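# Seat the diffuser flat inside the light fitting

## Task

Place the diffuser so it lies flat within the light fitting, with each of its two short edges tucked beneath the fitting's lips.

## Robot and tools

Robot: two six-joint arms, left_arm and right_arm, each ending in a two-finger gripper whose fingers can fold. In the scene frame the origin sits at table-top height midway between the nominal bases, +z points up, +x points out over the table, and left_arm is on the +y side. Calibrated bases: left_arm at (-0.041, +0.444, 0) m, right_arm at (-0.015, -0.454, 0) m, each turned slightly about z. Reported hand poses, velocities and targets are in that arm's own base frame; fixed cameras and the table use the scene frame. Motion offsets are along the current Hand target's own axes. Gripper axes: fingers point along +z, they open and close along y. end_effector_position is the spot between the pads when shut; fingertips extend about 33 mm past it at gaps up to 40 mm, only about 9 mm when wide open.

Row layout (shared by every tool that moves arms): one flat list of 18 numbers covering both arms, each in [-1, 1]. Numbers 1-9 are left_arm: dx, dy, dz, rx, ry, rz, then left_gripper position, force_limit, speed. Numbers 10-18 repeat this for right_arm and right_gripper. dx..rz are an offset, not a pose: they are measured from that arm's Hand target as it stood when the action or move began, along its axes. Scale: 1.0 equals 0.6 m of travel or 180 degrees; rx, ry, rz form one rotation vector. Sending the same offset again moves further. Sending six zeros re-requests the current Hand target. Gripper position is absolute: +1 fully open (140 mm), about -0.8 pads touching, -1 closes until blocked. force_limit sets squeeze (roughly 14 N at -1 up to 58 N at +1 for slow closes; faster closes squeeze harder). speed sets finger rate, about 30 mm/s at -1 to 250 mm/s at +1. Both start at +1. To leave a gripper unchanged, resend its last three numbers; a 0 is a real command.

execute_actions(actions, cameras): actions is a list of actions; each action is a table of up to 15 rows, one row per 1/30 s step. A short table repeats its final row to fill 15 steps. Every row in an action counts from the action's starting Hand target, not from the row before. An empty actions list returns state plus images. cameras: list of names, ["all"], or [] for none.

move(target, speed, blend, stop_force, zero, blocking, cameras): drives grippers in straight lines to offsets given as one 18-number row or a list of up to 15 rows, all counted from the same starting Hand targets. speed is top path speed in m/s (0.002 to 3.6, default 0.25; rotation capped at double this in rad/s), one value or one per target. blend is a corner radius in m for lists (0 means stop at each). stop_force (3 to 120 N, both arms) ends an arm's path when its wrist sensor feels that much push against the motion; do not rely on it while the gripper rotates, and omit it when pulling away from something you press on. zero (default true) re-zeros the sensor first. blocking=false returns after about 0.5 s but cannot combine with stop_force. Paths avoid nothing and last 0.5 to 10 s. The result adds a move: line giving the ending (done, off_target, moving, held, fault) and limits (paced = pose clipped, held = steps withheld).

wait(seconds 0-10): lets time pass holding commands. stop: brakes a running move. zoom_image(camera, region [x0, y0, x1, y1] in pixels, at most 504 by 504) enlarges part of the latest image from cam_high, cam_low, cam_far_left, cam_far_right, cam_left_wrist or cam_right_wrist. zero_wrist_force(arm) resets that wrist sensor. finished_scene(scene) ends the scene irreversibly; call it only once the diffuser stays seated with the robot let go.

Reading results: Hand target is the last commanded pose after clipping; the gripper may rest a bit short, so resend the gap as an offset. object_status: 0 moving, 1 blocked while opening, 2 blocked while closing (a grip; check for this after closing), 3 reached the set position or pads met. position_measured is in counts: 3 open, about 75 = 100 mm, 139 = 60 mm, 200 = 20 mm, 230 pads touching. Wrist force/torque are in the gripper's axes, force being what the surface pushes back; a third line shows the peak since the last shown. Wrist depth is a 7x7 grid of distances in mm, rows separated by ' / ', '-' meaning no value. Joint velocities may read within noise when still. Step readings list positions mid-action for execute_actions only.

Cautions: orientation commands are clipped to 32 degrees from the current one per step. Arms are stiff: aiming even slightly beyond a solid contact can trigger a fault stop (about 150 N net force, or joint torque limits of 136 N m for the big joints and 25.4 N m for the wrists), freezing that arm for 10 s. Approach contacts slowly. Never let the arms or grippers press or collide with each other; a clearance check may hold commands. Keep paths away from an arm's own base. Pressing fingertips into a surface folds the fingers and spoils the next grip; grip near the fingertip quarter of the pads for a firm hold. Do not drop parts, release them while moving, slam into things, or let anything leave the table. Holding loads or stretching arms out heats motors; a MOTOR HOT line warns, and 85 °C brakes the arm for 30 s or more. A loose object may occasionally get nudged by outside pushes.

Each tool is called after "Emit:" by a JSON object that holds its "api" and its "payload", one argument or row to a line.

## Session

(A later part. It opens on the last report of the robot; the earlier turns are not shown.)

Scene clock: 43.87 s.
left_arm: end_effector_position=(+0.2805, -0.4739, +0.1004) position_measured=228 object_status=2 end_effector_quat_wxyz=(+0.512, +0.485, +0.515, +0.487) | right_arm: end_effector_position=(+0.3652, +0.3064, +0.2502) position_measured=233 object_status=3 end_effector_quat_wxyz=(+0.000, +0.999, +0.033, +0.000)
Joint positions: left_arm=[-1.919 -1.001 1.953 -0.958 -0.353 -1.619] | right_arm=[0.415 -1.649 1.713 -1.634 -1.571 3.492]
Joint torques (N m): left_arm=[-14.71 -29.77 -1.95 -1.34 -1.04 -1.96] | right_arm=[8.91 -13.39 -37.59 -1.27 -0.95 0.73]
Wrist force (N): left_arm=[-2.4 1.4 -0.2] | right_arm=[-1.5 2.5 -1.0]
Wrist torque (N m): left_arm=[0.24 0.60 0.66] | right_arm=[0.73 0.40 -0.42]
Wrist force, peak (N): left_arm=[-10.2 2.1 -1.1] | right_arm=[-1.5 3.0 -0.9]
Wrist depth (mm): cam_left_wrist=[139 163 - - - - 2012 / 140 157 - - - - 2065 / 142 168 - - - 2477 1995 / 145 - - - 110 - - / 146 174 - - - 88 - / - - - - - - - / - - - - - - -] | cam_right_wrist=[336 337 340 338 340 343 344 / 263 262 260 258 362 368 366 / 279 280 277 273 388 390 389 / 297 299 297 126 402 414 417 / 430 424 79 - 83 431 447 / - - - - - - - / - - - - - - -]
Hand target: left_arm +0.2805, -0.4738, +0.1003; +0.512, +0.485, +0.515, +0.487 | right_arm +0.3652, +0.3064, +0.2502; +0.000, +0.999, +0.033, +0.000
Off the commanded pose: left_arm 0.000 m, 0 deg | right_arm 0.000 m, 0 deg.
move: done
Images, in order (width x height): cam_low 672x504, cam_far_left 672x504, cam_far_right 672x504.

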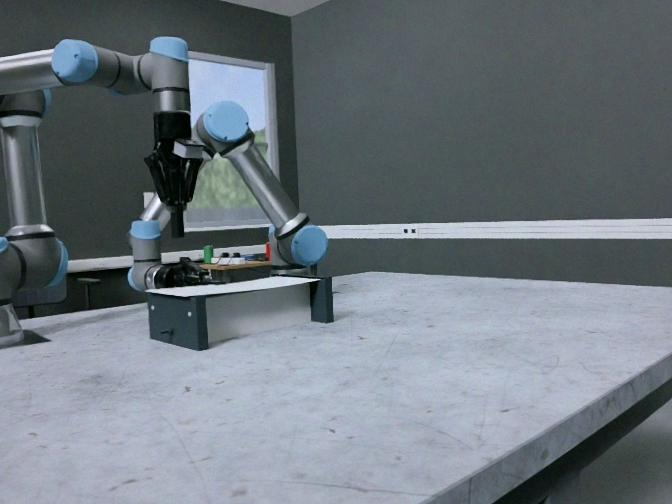

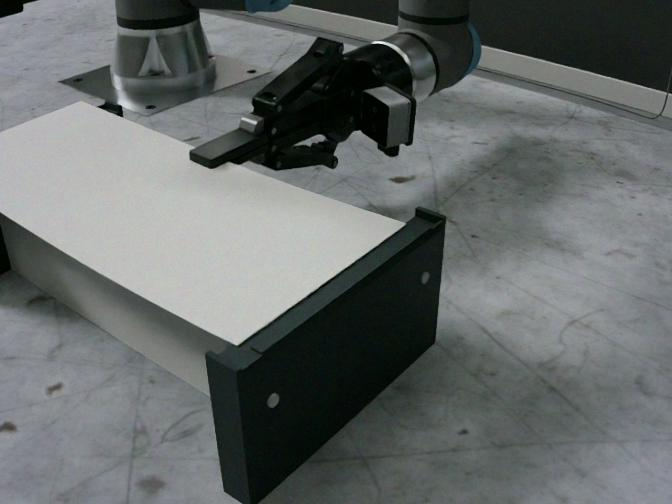

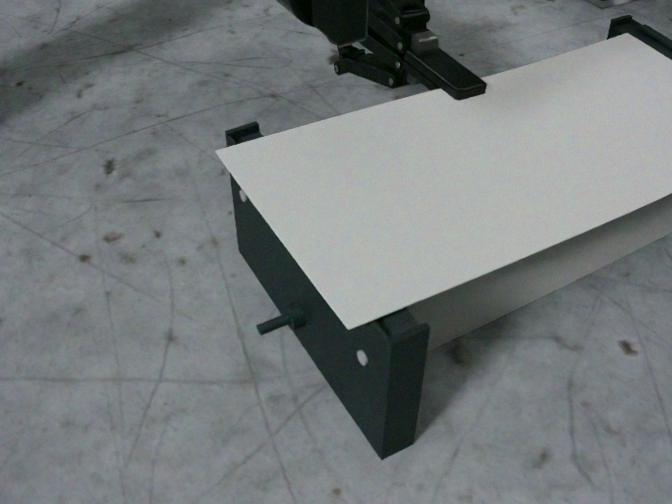

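Emit:
{"api": "move", "payload": {
  "target": [
    [0.002,-0.0033,0.005,0,0,0,-1,-1,-1,0,0,0,0,0,0,-1,-1,0],
    [0.0235,-0.0033,0.005,0,0,0,-1,-1,-1,0,0,0,0,0,0,-1,-1,0]
  ],
  "speed": 0.03,
  "cameras": ["cam_low","cam_far_left","cam_far_right"]
}}

Emit:
{"api": "zoom_image", "payload": {
  "camera": "cam_far_left",
  "region": [180, 190, 460, 390]
}}

Scene clock: 45.87 s.
left_arm: end_effector_position=(+0.2834, -0.4599, +0.0975) position_measured=228 object_status=2 end_effector_quat_wxyz=(+0.512, +0.485, +0.515, +0.487) | right_arm: end_effector_position=(+0.3652, +0.3064, +0.2502) position_measured=233 object_status=3 end_effector_quat_wxyz=(+0.000, +0.999, +0.033, +0.000)
Joint positions: left_arm=[-1.923 -1.016 1.997 -0.986 -0.358 -1.62] | right_arm=[0.415 -1.649 1.713 -1.634 -1.571 3.492]
Joint torques (N m): left_arm=[-15.65 -40.68 -1.63 -0.97 -1.25 1.35] | right_arm=[8.17 -13.45 -36.75 -1.07 -1.05 0.83]
Wrist force (N): left_arm=[-2.9 1.7 -0.5] | right_arm=[-1.8 2.8 -0.9]
Wrist torque (N m): left_arm=[0.23 0.61 0.67] | right_arm=[0.80 0.45 -0.42]
Wrist force, peak (N): left_arm=[-3.2 1.9 -0.6] | right_arm=[-1.8 2.8 -0.9]
Wrist depth (mm): cam_left_wrist=[- 161 - - 2531 1883 2531 / - 159 171 - - - - / - 171 - 179 - 2504 - / 147 176 - - 115 2615 - / 141 168 - - - 89 - / - - - - - - - / - - - - - - -] | cam_right_wrist=[332 335 333 336 343 345 346 / 265 261 263 259 363 368 366 / 279 278 280 276 388 385 393 / 298 299 298 126 409 416 419 / 433 311 79 - 83 433 448 / - - - - - - - / - - - - - - -]
Hand target: left_arm +0.2834, -0.4598, +0.0975; +0.512, +0.485, +0.515, +0.487 | right_arm +0.3652, +0.3064, +0.2502; +0.000, +0.999, +0.033, +0.000
Off the commanded pose: left_arm 0.000 m, 0 deg | right_arm 0.000 m, 0 deg.
move: done
Images, in order (width x height): cam_low 672x504, cam_far_left 672x504, cam_far_right 672x504.

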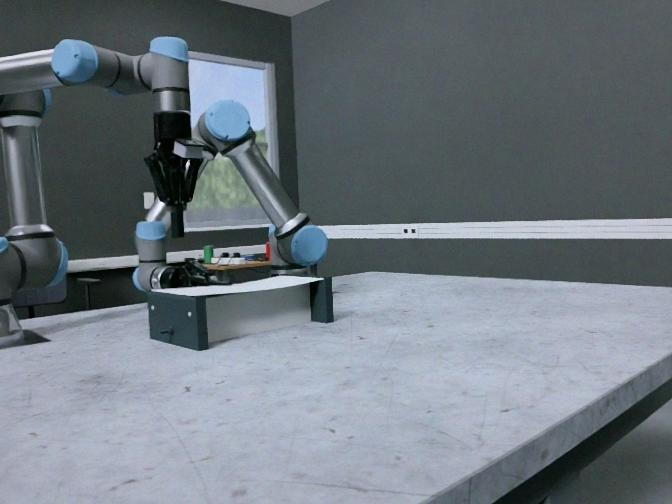

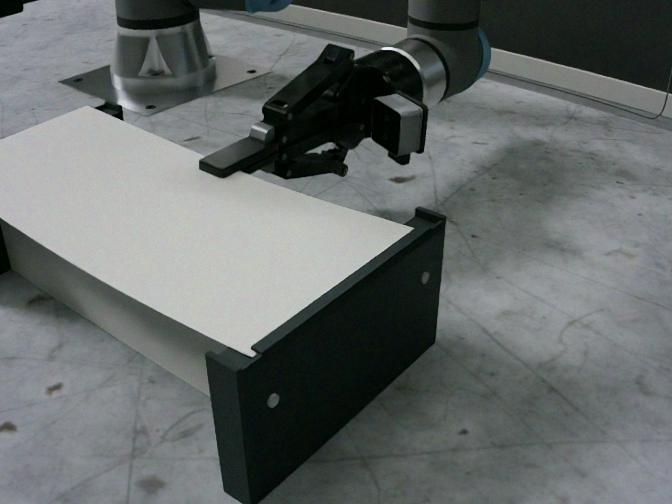

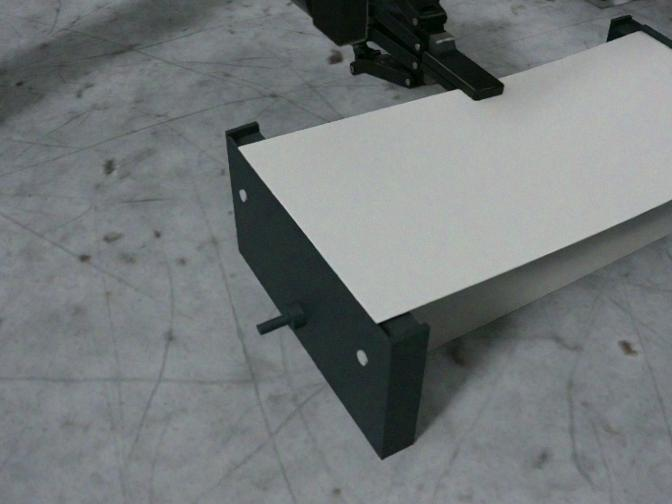

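Scaled by 1.800 from the camera's 672x504 image, which has a finer 960x720 frame.

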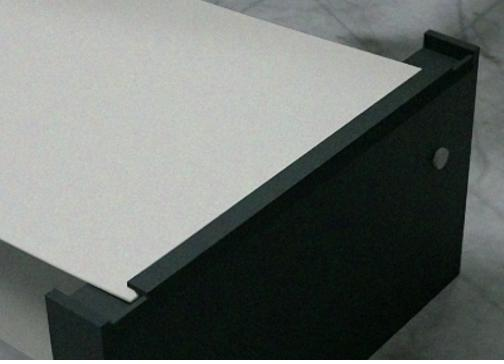

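Emit:
{"api": "move", "payload": {
  "target": [
    [0.006,0,0,0,0,0,-1,-1,-1,0,0,0,0,0,0,-1,-1,0],
    [0.018,0.1,0,0,0,0.017,-1,-1,-1,0,0,0,0,0,0,-1,-1,0]
  ],
  "speed": 0.04,
  "cameras": ["cam_low","cam_far_left","cam_far_right","cam_right_wrist"]
}}

Emit:
{"api": "zoom_image", "payload": {
  "camera": "cam_far_left",
  "region": [180, 190, 460, 390]
}}

Scene clock: 49.20 s.
left_arm: end_effector_position=(+0.2834, -0.4458, +0.1567) position_measured=228 object_status=2 end_effector_quat_wxyz=(+0.498, +0.499, +0.502, +0.501) | right_arm: end_effector_position=(+0.3652, +0.3064, +0.2502) position_measured=233 object_status=3 end_effector_quat_wxyz=(+0.000, +0.999, +0.033, +0.000)
Joint positions: left_arm=[-1.934 -1.161 2.013 -0.858 -0.369 -1.566] | right_arm=[0.415 -1.649 1.713 -1.634 -1.571 3.492]
Joint torques (N m): left_arm=[-14.6 -37.09 -20.05 4 -1.47 2.22] | right_arm=[7.56 -10.94 -37.22 -1.29 -1.03 0.7]
Wrist force (N): left_arm=[-2.9 -3.0 -0.4] | right_arm=[-1.3 2.6 -0.9]
Wrist torque (N m): left_arm=[0.37 0.56 0.03] | right_arm=[0.74 0.35 -0.41]
Wrist force, peak (N): left_arm=[-9.7 0.7 -2.3] | right_arm=[-1.6 2.9 -1.0]
Wrist depth (mm): cam_left_wrist=[- - 722 - 2242 2083 - / - - - - 1995 2354 - / - - 250 - - 2220 - / - - 218 - 110 2737 2942 / 208 - - - - 89 - / - - - - - - - / - - - - - - -] | cam_right_wrist=[333 333 335 336 341 344 345 / 211 209 209 210 361 363 368 / 224 221 220 219 388 387 394 / 238 235 231 126 406 417 420 / 249 250 79 - 83 433 454 / - - - - - - - / - - - - - - -]
Hand target: left_arm +0.2834, -0.4458, +0.1569; +0.498, +0.499, +0.502, +0.501 | right_arm +0.3652, +0.3064, +0.2502; +0.000, +0.999, +0.033, +0.000
Off the commanded pose: left_arm 0.000 m, 0 deg | right_arm 0.000 m, 0 deg.
move: done
camera_calibration:
cam_right_wrist: T_world_to_cam=[[0.0489705, -0.998087, 0.0377308, 0.28533], [-0.940283, -0.0333282, 0.338759, 0.268995], [-0.336853, -0.0520668, -0.940116, 0.518447], [0, 0, 0, 1]] pos_world=[0.413599, 0.320744, 0.38551]
Images, in order (width x height): cam_low 672x504, cam_far_left 672x504, cam_far_right 672x504, cam_right_wrist 672x504.

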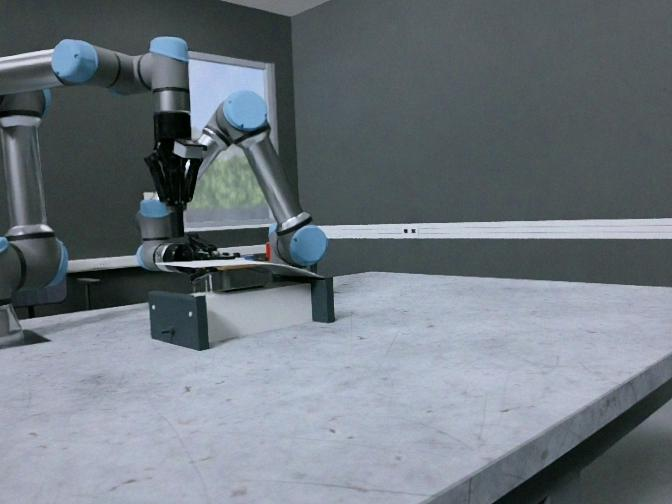

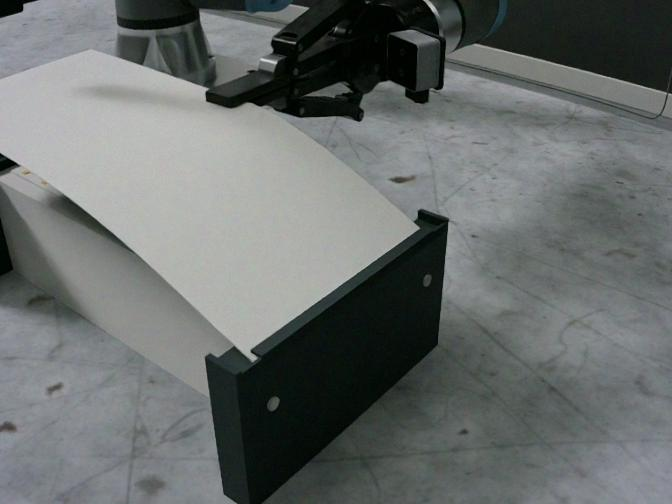

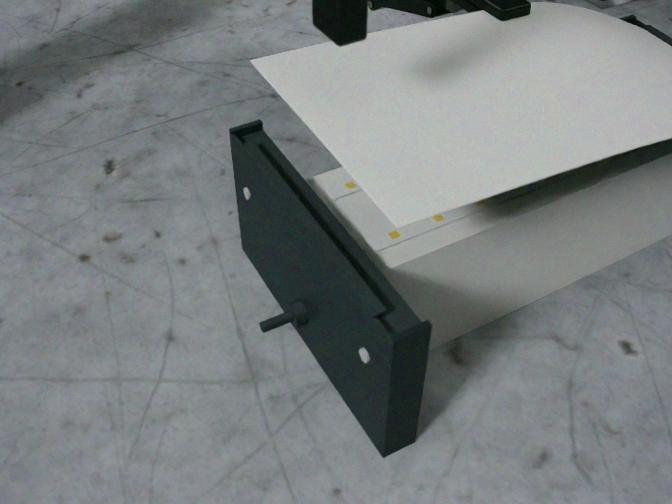

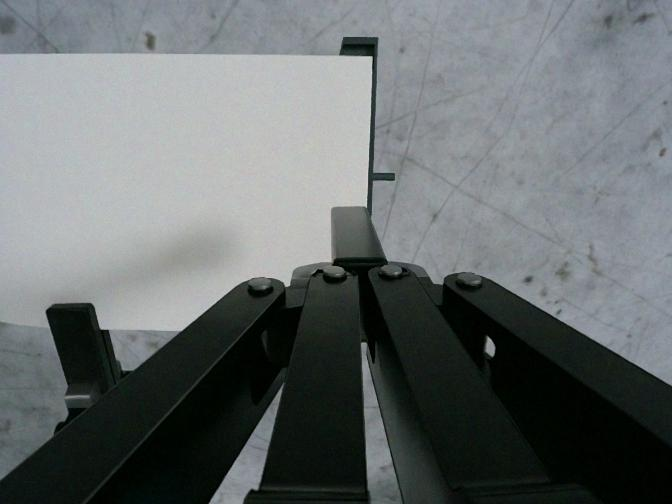

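Scaled by 1.800 from the camera's 672x504 image, which has a finer 960x720 frame.

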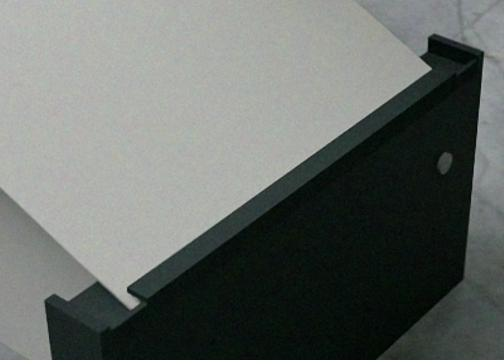

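Emit:
{"api": "move", "payload": {
  "target": [0,0,0,0,0,0,-1,-1,-1,0,0,0.178,0,0,0,-1,-1,0],
  "speed": 0.06,
  "cameras": ["cam_low","cam_far_left","cam_far_right","cam_right_wrist"]
}}

Emit:
{"api": "zoom_image", "payload": {
  "camera": "cam_far_right",
  "region": [210, 100, 440, 350]
}}

Scene clock: 52.43 s.
left_arm: end_effector_position=(+0.2834, -0.4458, +0.1569) position_measured=228 object_status=2 end_effector_quat_wxyz=(+0.498, +0.499, +0.502, +0.501) | right_arm: end_effector_position=(+0.3652, +0.3063, +0.1435) position_measured=233 object_status=3 end_effector_quat_wxyz=(+0.000, +0.999, +0.033, +0.000)
Joint positions: left_arm=[-1.935 -1.161 2.013 -0.858 -0.369 -1.566] | right_arm=[0.415 -1.597 1.942 -1.916 -1.571 3.492]
Joint torques (N m): left_arm=[-14.71 -37.63 -19.48 3.8 -1.32 1.34] | right_arm=[-8.99 -10.93 -10.9 -5.16 0.6 -1.11]
Wrist force (N): left_arm=[-4.0 -7.2 0.5] | right_arm=[-1.8 2.4 -4.3]
Wrist torque (N m): left_arm=[0.53 0.42 0.44] | right_arm=[0.83 0.32 -0.43]
Wrist force, peak (N): left_arm=[-4.2 -7.2 0.4] | right_arm=[-1.7 2.6 -5.1]
Wrist depth (mm): cam_left_wrist=[- - 224 - - - - / - - 692 - - - - / - - 218 - - - - / - - 872 - 121 2426 2426 / - - - - - 88 - / - - - - - - - / - - - - - - -] | cam_right_wrist=[235 132 239 158 246 248 248 / 128 134 145 158 258 263 263 / 133 140 152 166 274 279 280 / 139 147 158 127 289 299 301 / 146 150 79 - 83 312 322 / - - - - - - - / - - - - - - -]
Hand target: left_arm +0.2834, -0.4458, +0.1569; +0.498, +0.499, +0.502, +0.501 | right_arm +0.3652, +0.3064, +0.1434; +0.000, +0.999, +0.033, +0.000
Off the commanded pose: left_arm 0.000 m, 0 deg | right_arm 0.000 m, 0 deg.
move: done
camera_calibration:
cam_right_wrist: T_world_to_cam=[[0.0489705, -0.998087, 0.0377308, 0.289356], [-0.940283, -0.0333282, 0.338759, 0.305141], [-0.336853, -0.0520668, -0.940116, 0.418136], [0, 0, 0, 1]] pos_world=[0.413599, 0.320744, 0.27881]
Images, in order (width x height): cam_low 672x504, cam_far_left 672x504, cam_far_right 672x504, cam_right_wrist 672x504.

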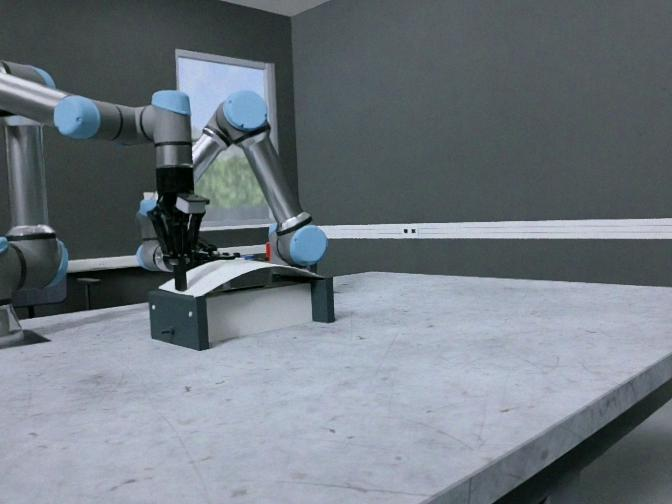

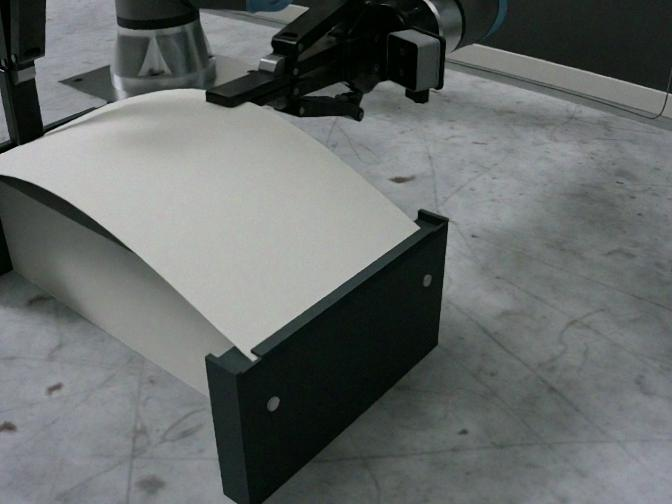

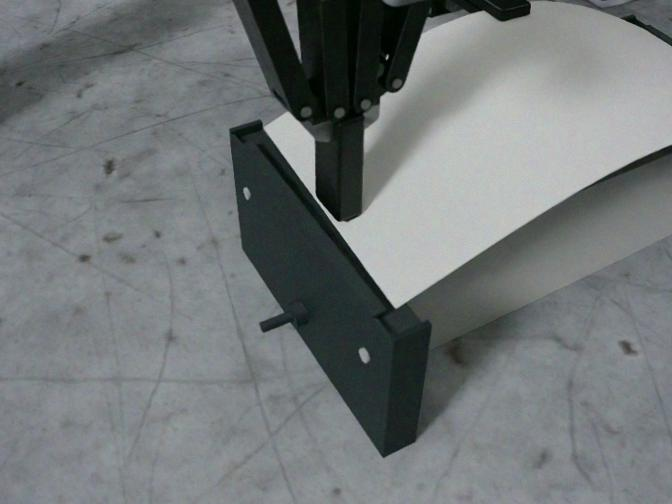

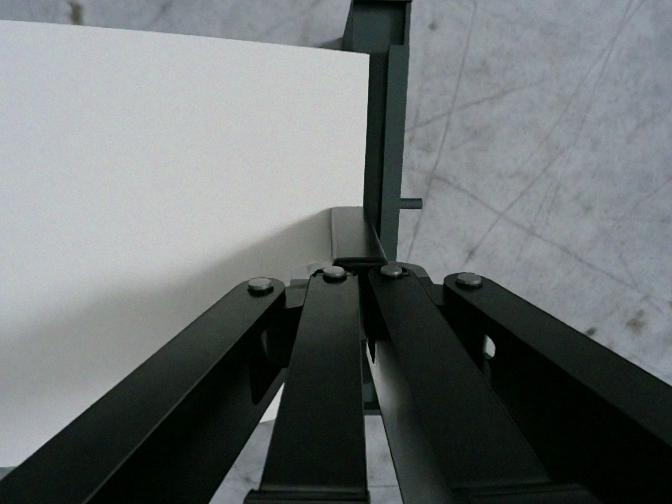

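Scaled by 2.016 from the camera's 672x504 image, which has a finer 960x720 frame.

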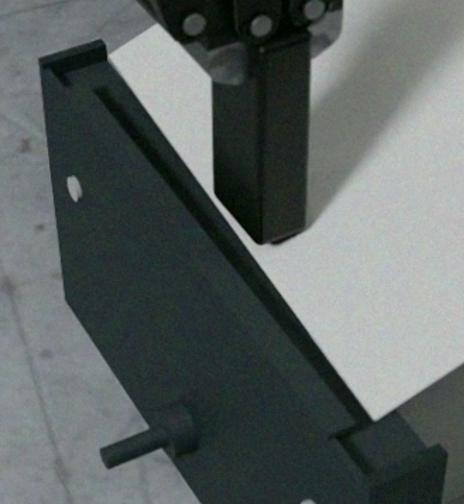

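Emit:
{"api": "move", "payload": {
  "target": [0,0,0,0,0,0,-1,-1,-1,0,0,0.014,0,0,0,-1,-1,0],
  "speed": 0.015,
  "stop_force": 12
}}

Emit:
{"api": "move", "payload": {
  "target": [-0.008,-0.052,-0.004,0,0,0,-1,-1,-1,0,0,-0.001,0,0,0,-1,-1,0],
  "speed": 0.03,
  "cameras": ["cam_low","cam_far_left","cam_far_right","cam_right_wrist"]
}}

Emit:
{"api": "zoom_image", "payload": {
  "camera": "cam_far_right",
  "region": [210, 100, 440, 350]
}}

Emit:
{"api": "zoom_image", "payload": {
  "camera": "cam_right_wrist",
  "region": [330, 0, 430, 220]
}}

Scene clock: 54.60 s.
left_arm: end_effector_position=(+0.2834, -0.4458, +0.1569) position_measured=228 object_status=2 end_effector_quat_wxyz=(+0.498, +0.499, +0.502, +0.501) | right_arm: end_effector_position=(+0.3652, +0.3064, +0.1388) position_measured=233 object_status=3 end_effector_quat_wxyz=(+0.000, +0.999, +0.033, +0.000)
Joint positions: left_arm=[-1.935 -1.161 2.013 -0.858 -0.369 -1.566] | right_arm=[0.415 -1.592 1.951 -1.929 -1.571 3.492]
Joint torques (N m): left_arm=[-12.43 -37.8 -20.07 3.57 -0.78 0.96] | right_arm=[-2.96 -27.27 -30.38 0.4 -1.54 0.83]
Wrist force (N): left_arm=[-4.2 -7.6 -0.2] | right_arm=[-2.6 1.9 -17.3]
Wrist torque (N m): left_arm=[0.61 0.54 0.54] | right_arm=[0.91 0.32 -0.44]
Wrist force, peak (N): left_arm=[-3.4 -9.1 0.0] | right_arm=[-4.0 1.3 -24.2]
Wrist depth (mm): cam_left_wrist=[- - 202 - - - - / - - 222 - - - 2377 / - - 838 - - - 2179 / - - 782 - 109 2354 2504 / - - - - - 89 - / - - - - - - - / - - - - - - -] | cam_right_wrist=[233 129 234 234 239 244 244 / 125 131 142 154 254 257 261 / 131 137 150 165 268 273 276 / 138 145 156 127 284 293 296 / 144 149 79 - 83 306 316 / - - - - - - - / - - - - - - -]
Hand target: left_arm +0.2834, -0.4458, +0.1569; +0.498, +0.499, +0.502, +0.501 | right_arm +0.3652, +0.3064, +0.1388; +0.000, +0.999, +0.033, +0.000 (not the last commanded pose)
Off the commanded pose: left_arm 0.000 m, 0 deg | right_arm 0.004 m, 0 deg.
move: contact (right_arm)

Scene clock: 56.10 s.
left_arm: end_effector_position=(+0.2810, -0.4506, +0.1258) position_measured=228 object_status=2 end_effector_quat_wxyz=(+0.498, +0.499, +0.502, +0.501) | right_arm: end_effector_position=(+0.3652, +0.3064, +0.1394) position_measured=233 object_status=3 end_effector_quat_wxyz=(+0.000, +0.999, +0.033, +0.000)
Joint positions: left_arm=[-1.936 -1.09 2.015 -0.93 -0.37 -1.566] | right_arm=[0.415 -1.593 1.949 -1.927 -1.571 3.492]
Joint torques (N m): left_arm=[-13.65 -26.73 -17.61 -0.21 -3.11 0.74] | right_arm=[-2.5 -30.29 -36.07 -1.34 0.07 0.66]
Wrist force (N): left_arm=[-8.4 -1.1 0.6] | right_arm=[-0.8 4.0 -3.4]
Wrist torque (N m): left_arm=[0.33 0.49 0.52] | right_arm=[0.66 0.15 -0.44]
Wrist force, peak (N): left_arm=[8.2 -2.3 -5.7] | right_arm=[2.5 13.2 -12.1]
Wrist depth (mm): cam_left_wrist=[- - 165 1945 2101 - - / - - 177 2179 - - 2029 / - - - - 2377 - - / 185 - - - 109 - 2200 / - 206 - - - 88 - / - - - - - - - / - - - - - - -] | cam_right_wrist=[231 235 236 152 240 243 244 / 142 144 149 155 255 259 260 / 149 152 159 165 272 275 276 / 158 161 167 126 284 294 294 / 166 168 79 - 83 305 319 / - - - - - - - / - - - - - - -]
Hand target: left_arm +0.2810, -0.4507, +0.1257; +0.498, +0.499, +0.502, +0.501 | right_arm +0.3652, +0.3064, +0.1394; +0.000, +0.999, +0.033, +0.000
Off the commanded pose: left_arm 0.000 m, 0 deg | right_arm 0.000 m, 0 deg.
move: done
camera_calibration:
cam_right_wrist: T_world_to_cam=[[0.0489653, -0.998087, 0.0377327, 0.289513], [-0.940283, -0.0333227, 0.338759, 0.306528], [-0.336853, -0.0520669, -0.940116, 0.414282], [0, 0, 0, 1]] pos_world=[0.413599, 0.320744, 0.27471]
Images, in order (width x height): cam_low 672x504, cam_far_left 672x504, cam_far_right 672x504, cam_right_wrist 672x504.

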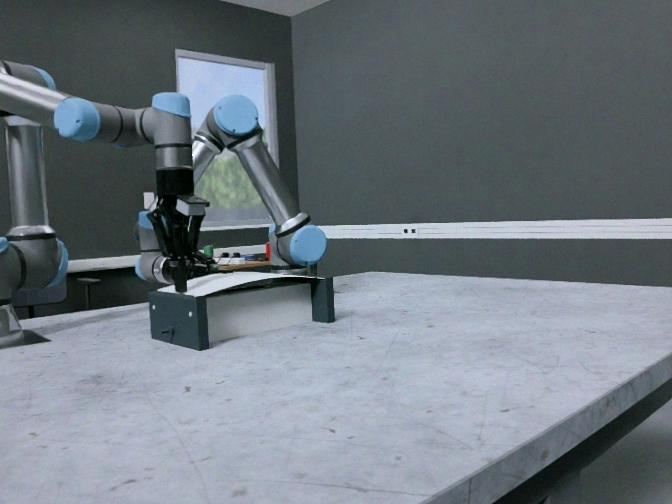

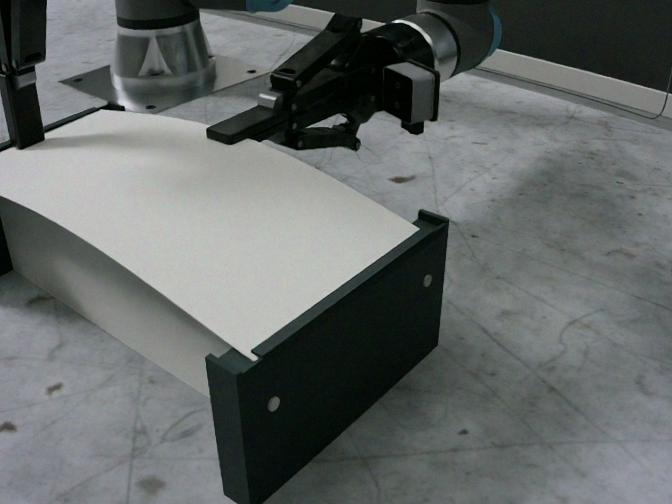

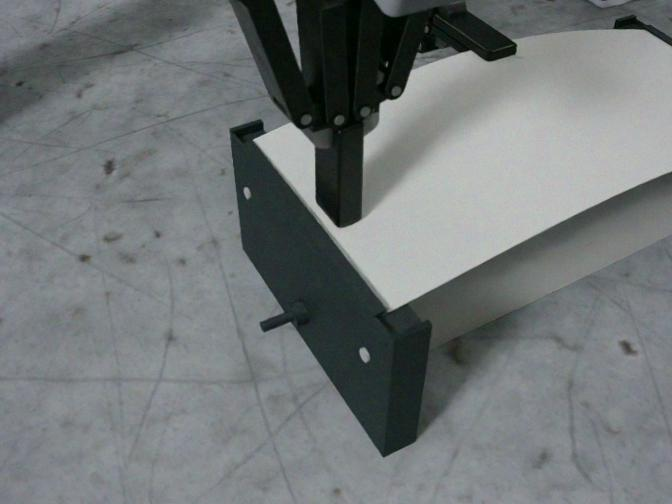

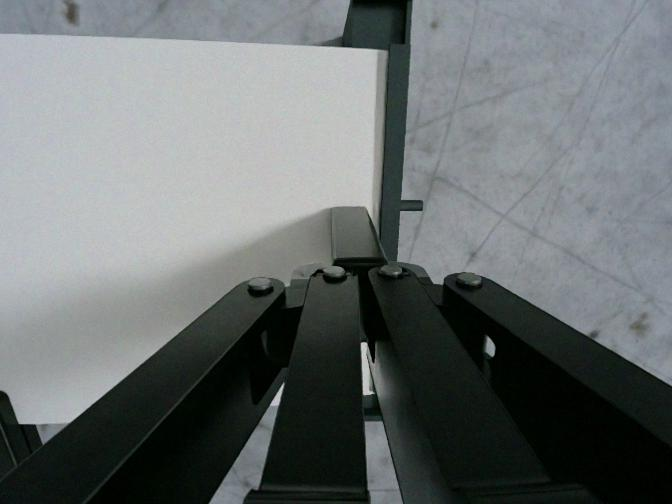

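Scaled by 2.016 from the camera's 672x504 image, which has a finer 960x720 frame.

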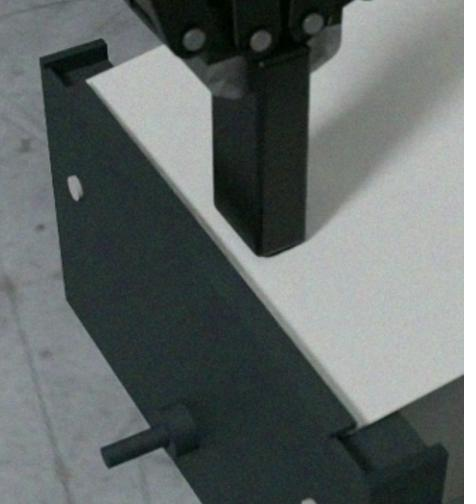

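Scaled by 2.291 from the camera's 672x504 image, which has a finer 960x720 frame.

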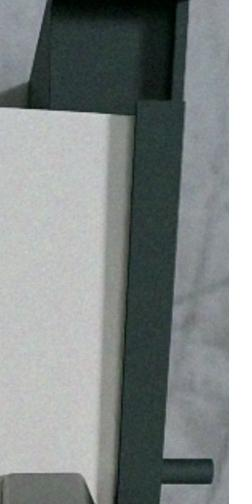

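Emit:
{"api": "move", "payload": {
  "target": [-0.006,-0.038,0,0,0,0,-1,-1,-1,0,0,-0.0005,0,0,0,-1,-1,0],
  "speed": 0.03
}}

Emit:
{"api": "move", "payload": {
  "target": [
    [0,0.003,0,0,0,0,-0.4,-1,-1,0,0,0,0,0,0,-1,-1,0],
    [0,0.003,-0.17,0,0,0,-0.4,-1,-1,0,0,-0.15,0,0,0,-1,-1,0]
  ],
  "speed": 0.1,
  "cameras": ["cam_low","cam_far_left","cam_far_right","cam_right_wrist"]
}}

Emit:
{"api": "zoom_image", "payload": {
  "camera": "cam_far_right",
  "region": [210, 100, 440, 350]
}}

Emit:
{"api": "zoom_image", "payload": {
  "camera": "cam_far_left",
  "region": [180, 190, 460, 390]
}}

Scene clock: 57.93 s.
left_arm: end_effector_position=(+0.2810, -0.4542, +0.1030) position_measured=228 object_status=2 end_effector_quat_wxyz=(+0.498, +0.499, +0.502, +0.501) | right_arm: end_effector_position=(+0.3652, +0.3064, +0.1397) position_measured=233 object_status=3 end_effector_quat_wxyz=(+0.000, +0.999, +0.033, +0.000)
Joint positions: left_arm=[-1.933 -1.036 2.012 -0.982 -0.367 -1.566] | right_arm=[0.415 -1.593 1.949 -1.926 -1.571 3.492]
Joint torques (N m): left_arm=[11.16 -26.2 -20.82 -1.66 3.84 1.27] | right_arm=[-1.82 -32.2 -37.36 -0.99 -0.07 0.83]
Wrist force (N): left_arm=[4.2 1.0 -1.7] | right_arm=[-0.4 2.7 -1.6]
Wrist torque (N m): left_arm=[0.26 0.90 0.47] | right_arm=[0.76 0.17 -0.43]
Wrist force, peak (N): left_arm=[-8.2 -1.8 0.3] | right_arm=[-0.8 4.1 -3.9]
Wrist depth (mm): cam_left_wrist=[- - - 170 - - 2159 / 148 - - 174 - 2200 - / 148 183 185 - - - - / 148 - 194 191 110 2644 2705 / - - - - - 88 2477 / - - - - - - - / - - - - - - -] | cam_right_wrist=[234 234 235 154 239 244 246 / 157 157 159 159 253 259 257 / 167 167 168 167 271 276 276 / 177 180 178 126 284 295 295 / 189 188 79 - 83 307 317 / - - - - - - - / - - - - - - -]
Hand target: left_arm +0.2810, -0.4543, +0.1029; +0.498, +0.499, +0.502, +0.501 | right_arm +0.3652, +0.3064, +0.1397; +0.000, +0.999, +0.033, +0.000
Off the commanded pose: left_arm 0.000 m, 0 deg | right_arm 0.000 m, 0 deg.
move: done

Scene clock: 60.80 s.
left_arm: end_effector_position=(+0.1791, -0.4548, +0.1049) position_measured=179 object_status=3 end_effector_quat_wxyz=(+0.498, +0.499, +0.502, +0.501) | right_arm: end_effector_position=(+0.3652, +0.3064, +0.2296) position_measured=233 object_status=3 end_effector_quat_wxyz=(+0.000, +0.999, +0.033, +0.000)
Joint positions: left_arm=[-2.137 -1.012 1.955 -0.947 -0.571 -1.568] | right_arm=[0.415 -1.645 1.761 -1.687 -1.571 3.492]
Joint torques (N m): left_arm=[-15.87 -28.46 -17.76 3.32 -0.71 -1.83] | right_arm=[7.39 -31.61 -39.55 -1.19 -0.17 1.06]
Wrist force (N): left_arm=[-2.7 1.4 -0.6] | right_arm=[-0.5 2.7 -1.3]
Wrist torque (N m): left_arm=[0.24 0.67 0.56] | right_arm=[0.75 0.20 -0.41]
Wrist force, peak (N): left_arm=[4.3 0.1 -2.1] | right_arm=[-0.9 2.9 -1.9]
Wrist depth (mm): cam_left_wrist=[- 217 - - - - - / 151 202 276 - 1839 - - / - 203 - - - - - / 151 190 - 135 133 - - / - - - - - 89 82 / - - - - - - - / - - - - - - -] | cam_right_wrist=[316 320 323 316 323 327 327 / 244 247 245 243 345 343 347 / - 263 260 257 365 368 377 / 274 278 279 113 385 392 392 / 410 292 79 - 83 413 422 / - - - - - - - / - - - - - - -]
Hand target: left_arm +0.1790, -0.4548, +0.1049; +0.498, +0.499, +0.502, +0.501 | right_arm +0.3652, +0.3064, +0.2297; +0.000, +0.999, +0.033, +0.000
Off the commanded pose: left_arm 0.000 m, 0 deg | right_arm 0.000 m, 0 deg.
move: done
camera_calibration:
cam_right_wrist: T_world_to_cam=[[0.0489636, -0.998087, 0.037738, 0.286108], [-0.940315, -0.0333242, 0.33867, 0.276018], [-0.336765, -0.0520681, -0.940148, 0.499055], [0, 0, 0, 1]] pos_world=[0.413599, 0.320744, 0.36491]
Images, in order (width x height): cam_low 672x504, cam_far_left 672x504, cam_far_right 672x504, cam_right_wrist 672x504.

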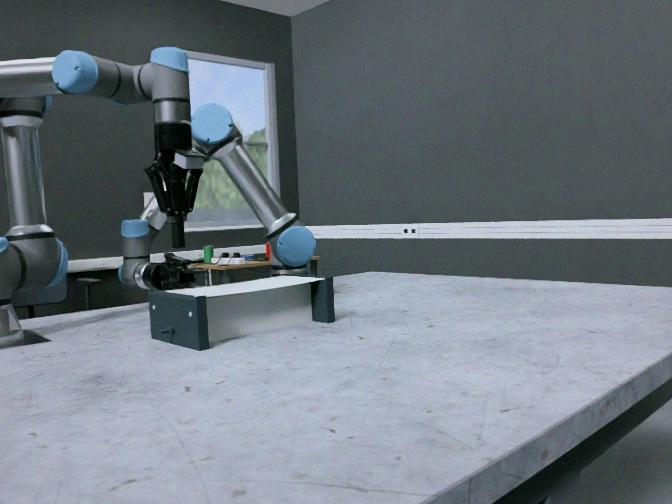

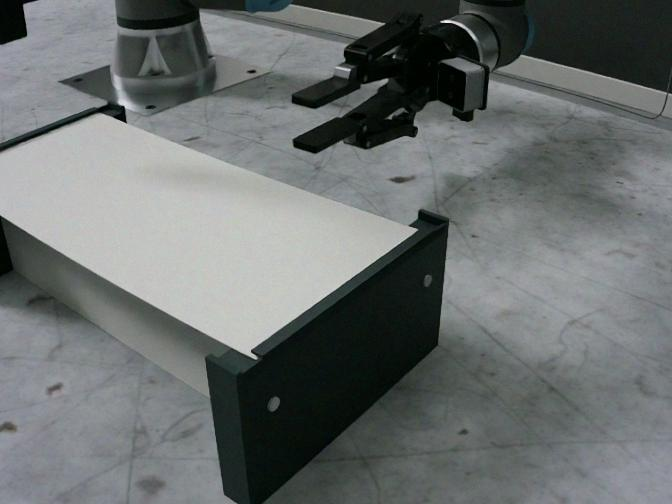

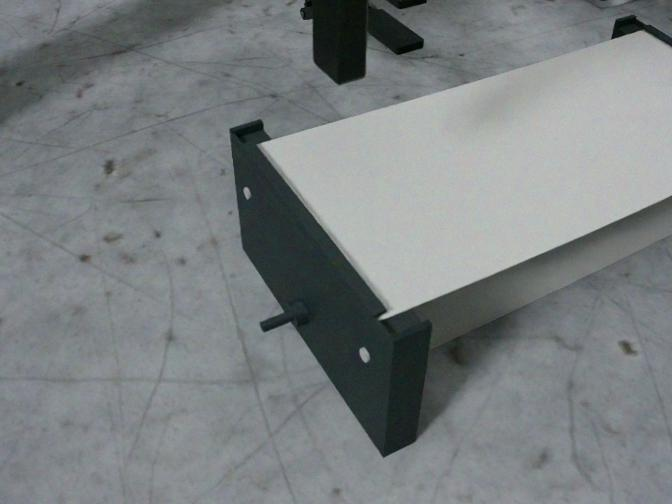

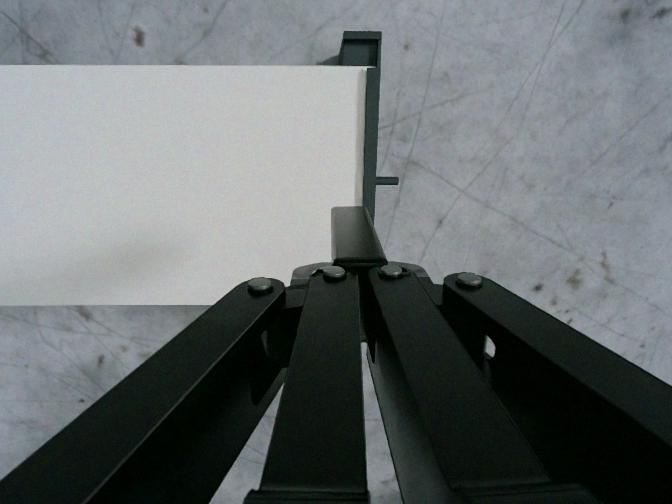

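Scaled by 2.016 from the camera's 672x504 image, which has a finer 960x720 frame.

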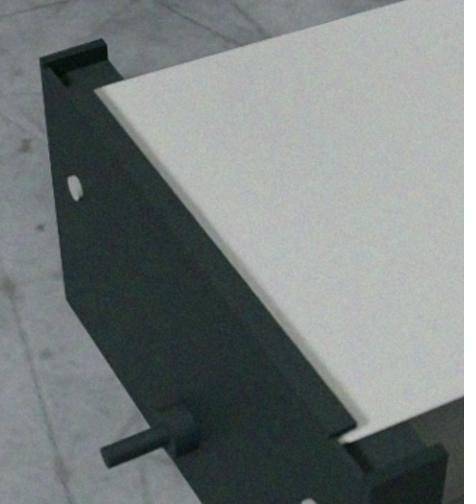

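Scaled by 1.800 from the camera's 672x504 image, which has a finer 960x720 frame.

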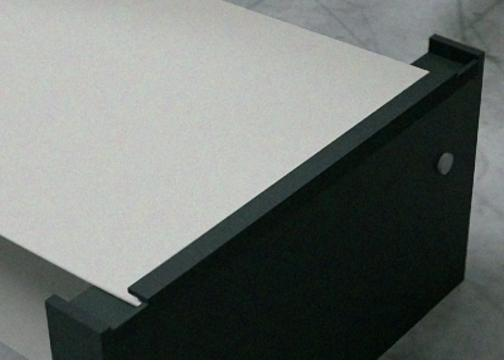

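Both edges are under the lips.

Emit:
{"api": "finished_scene", "payload": {
  "scene": 2
}}

The scene is finished: the task was done.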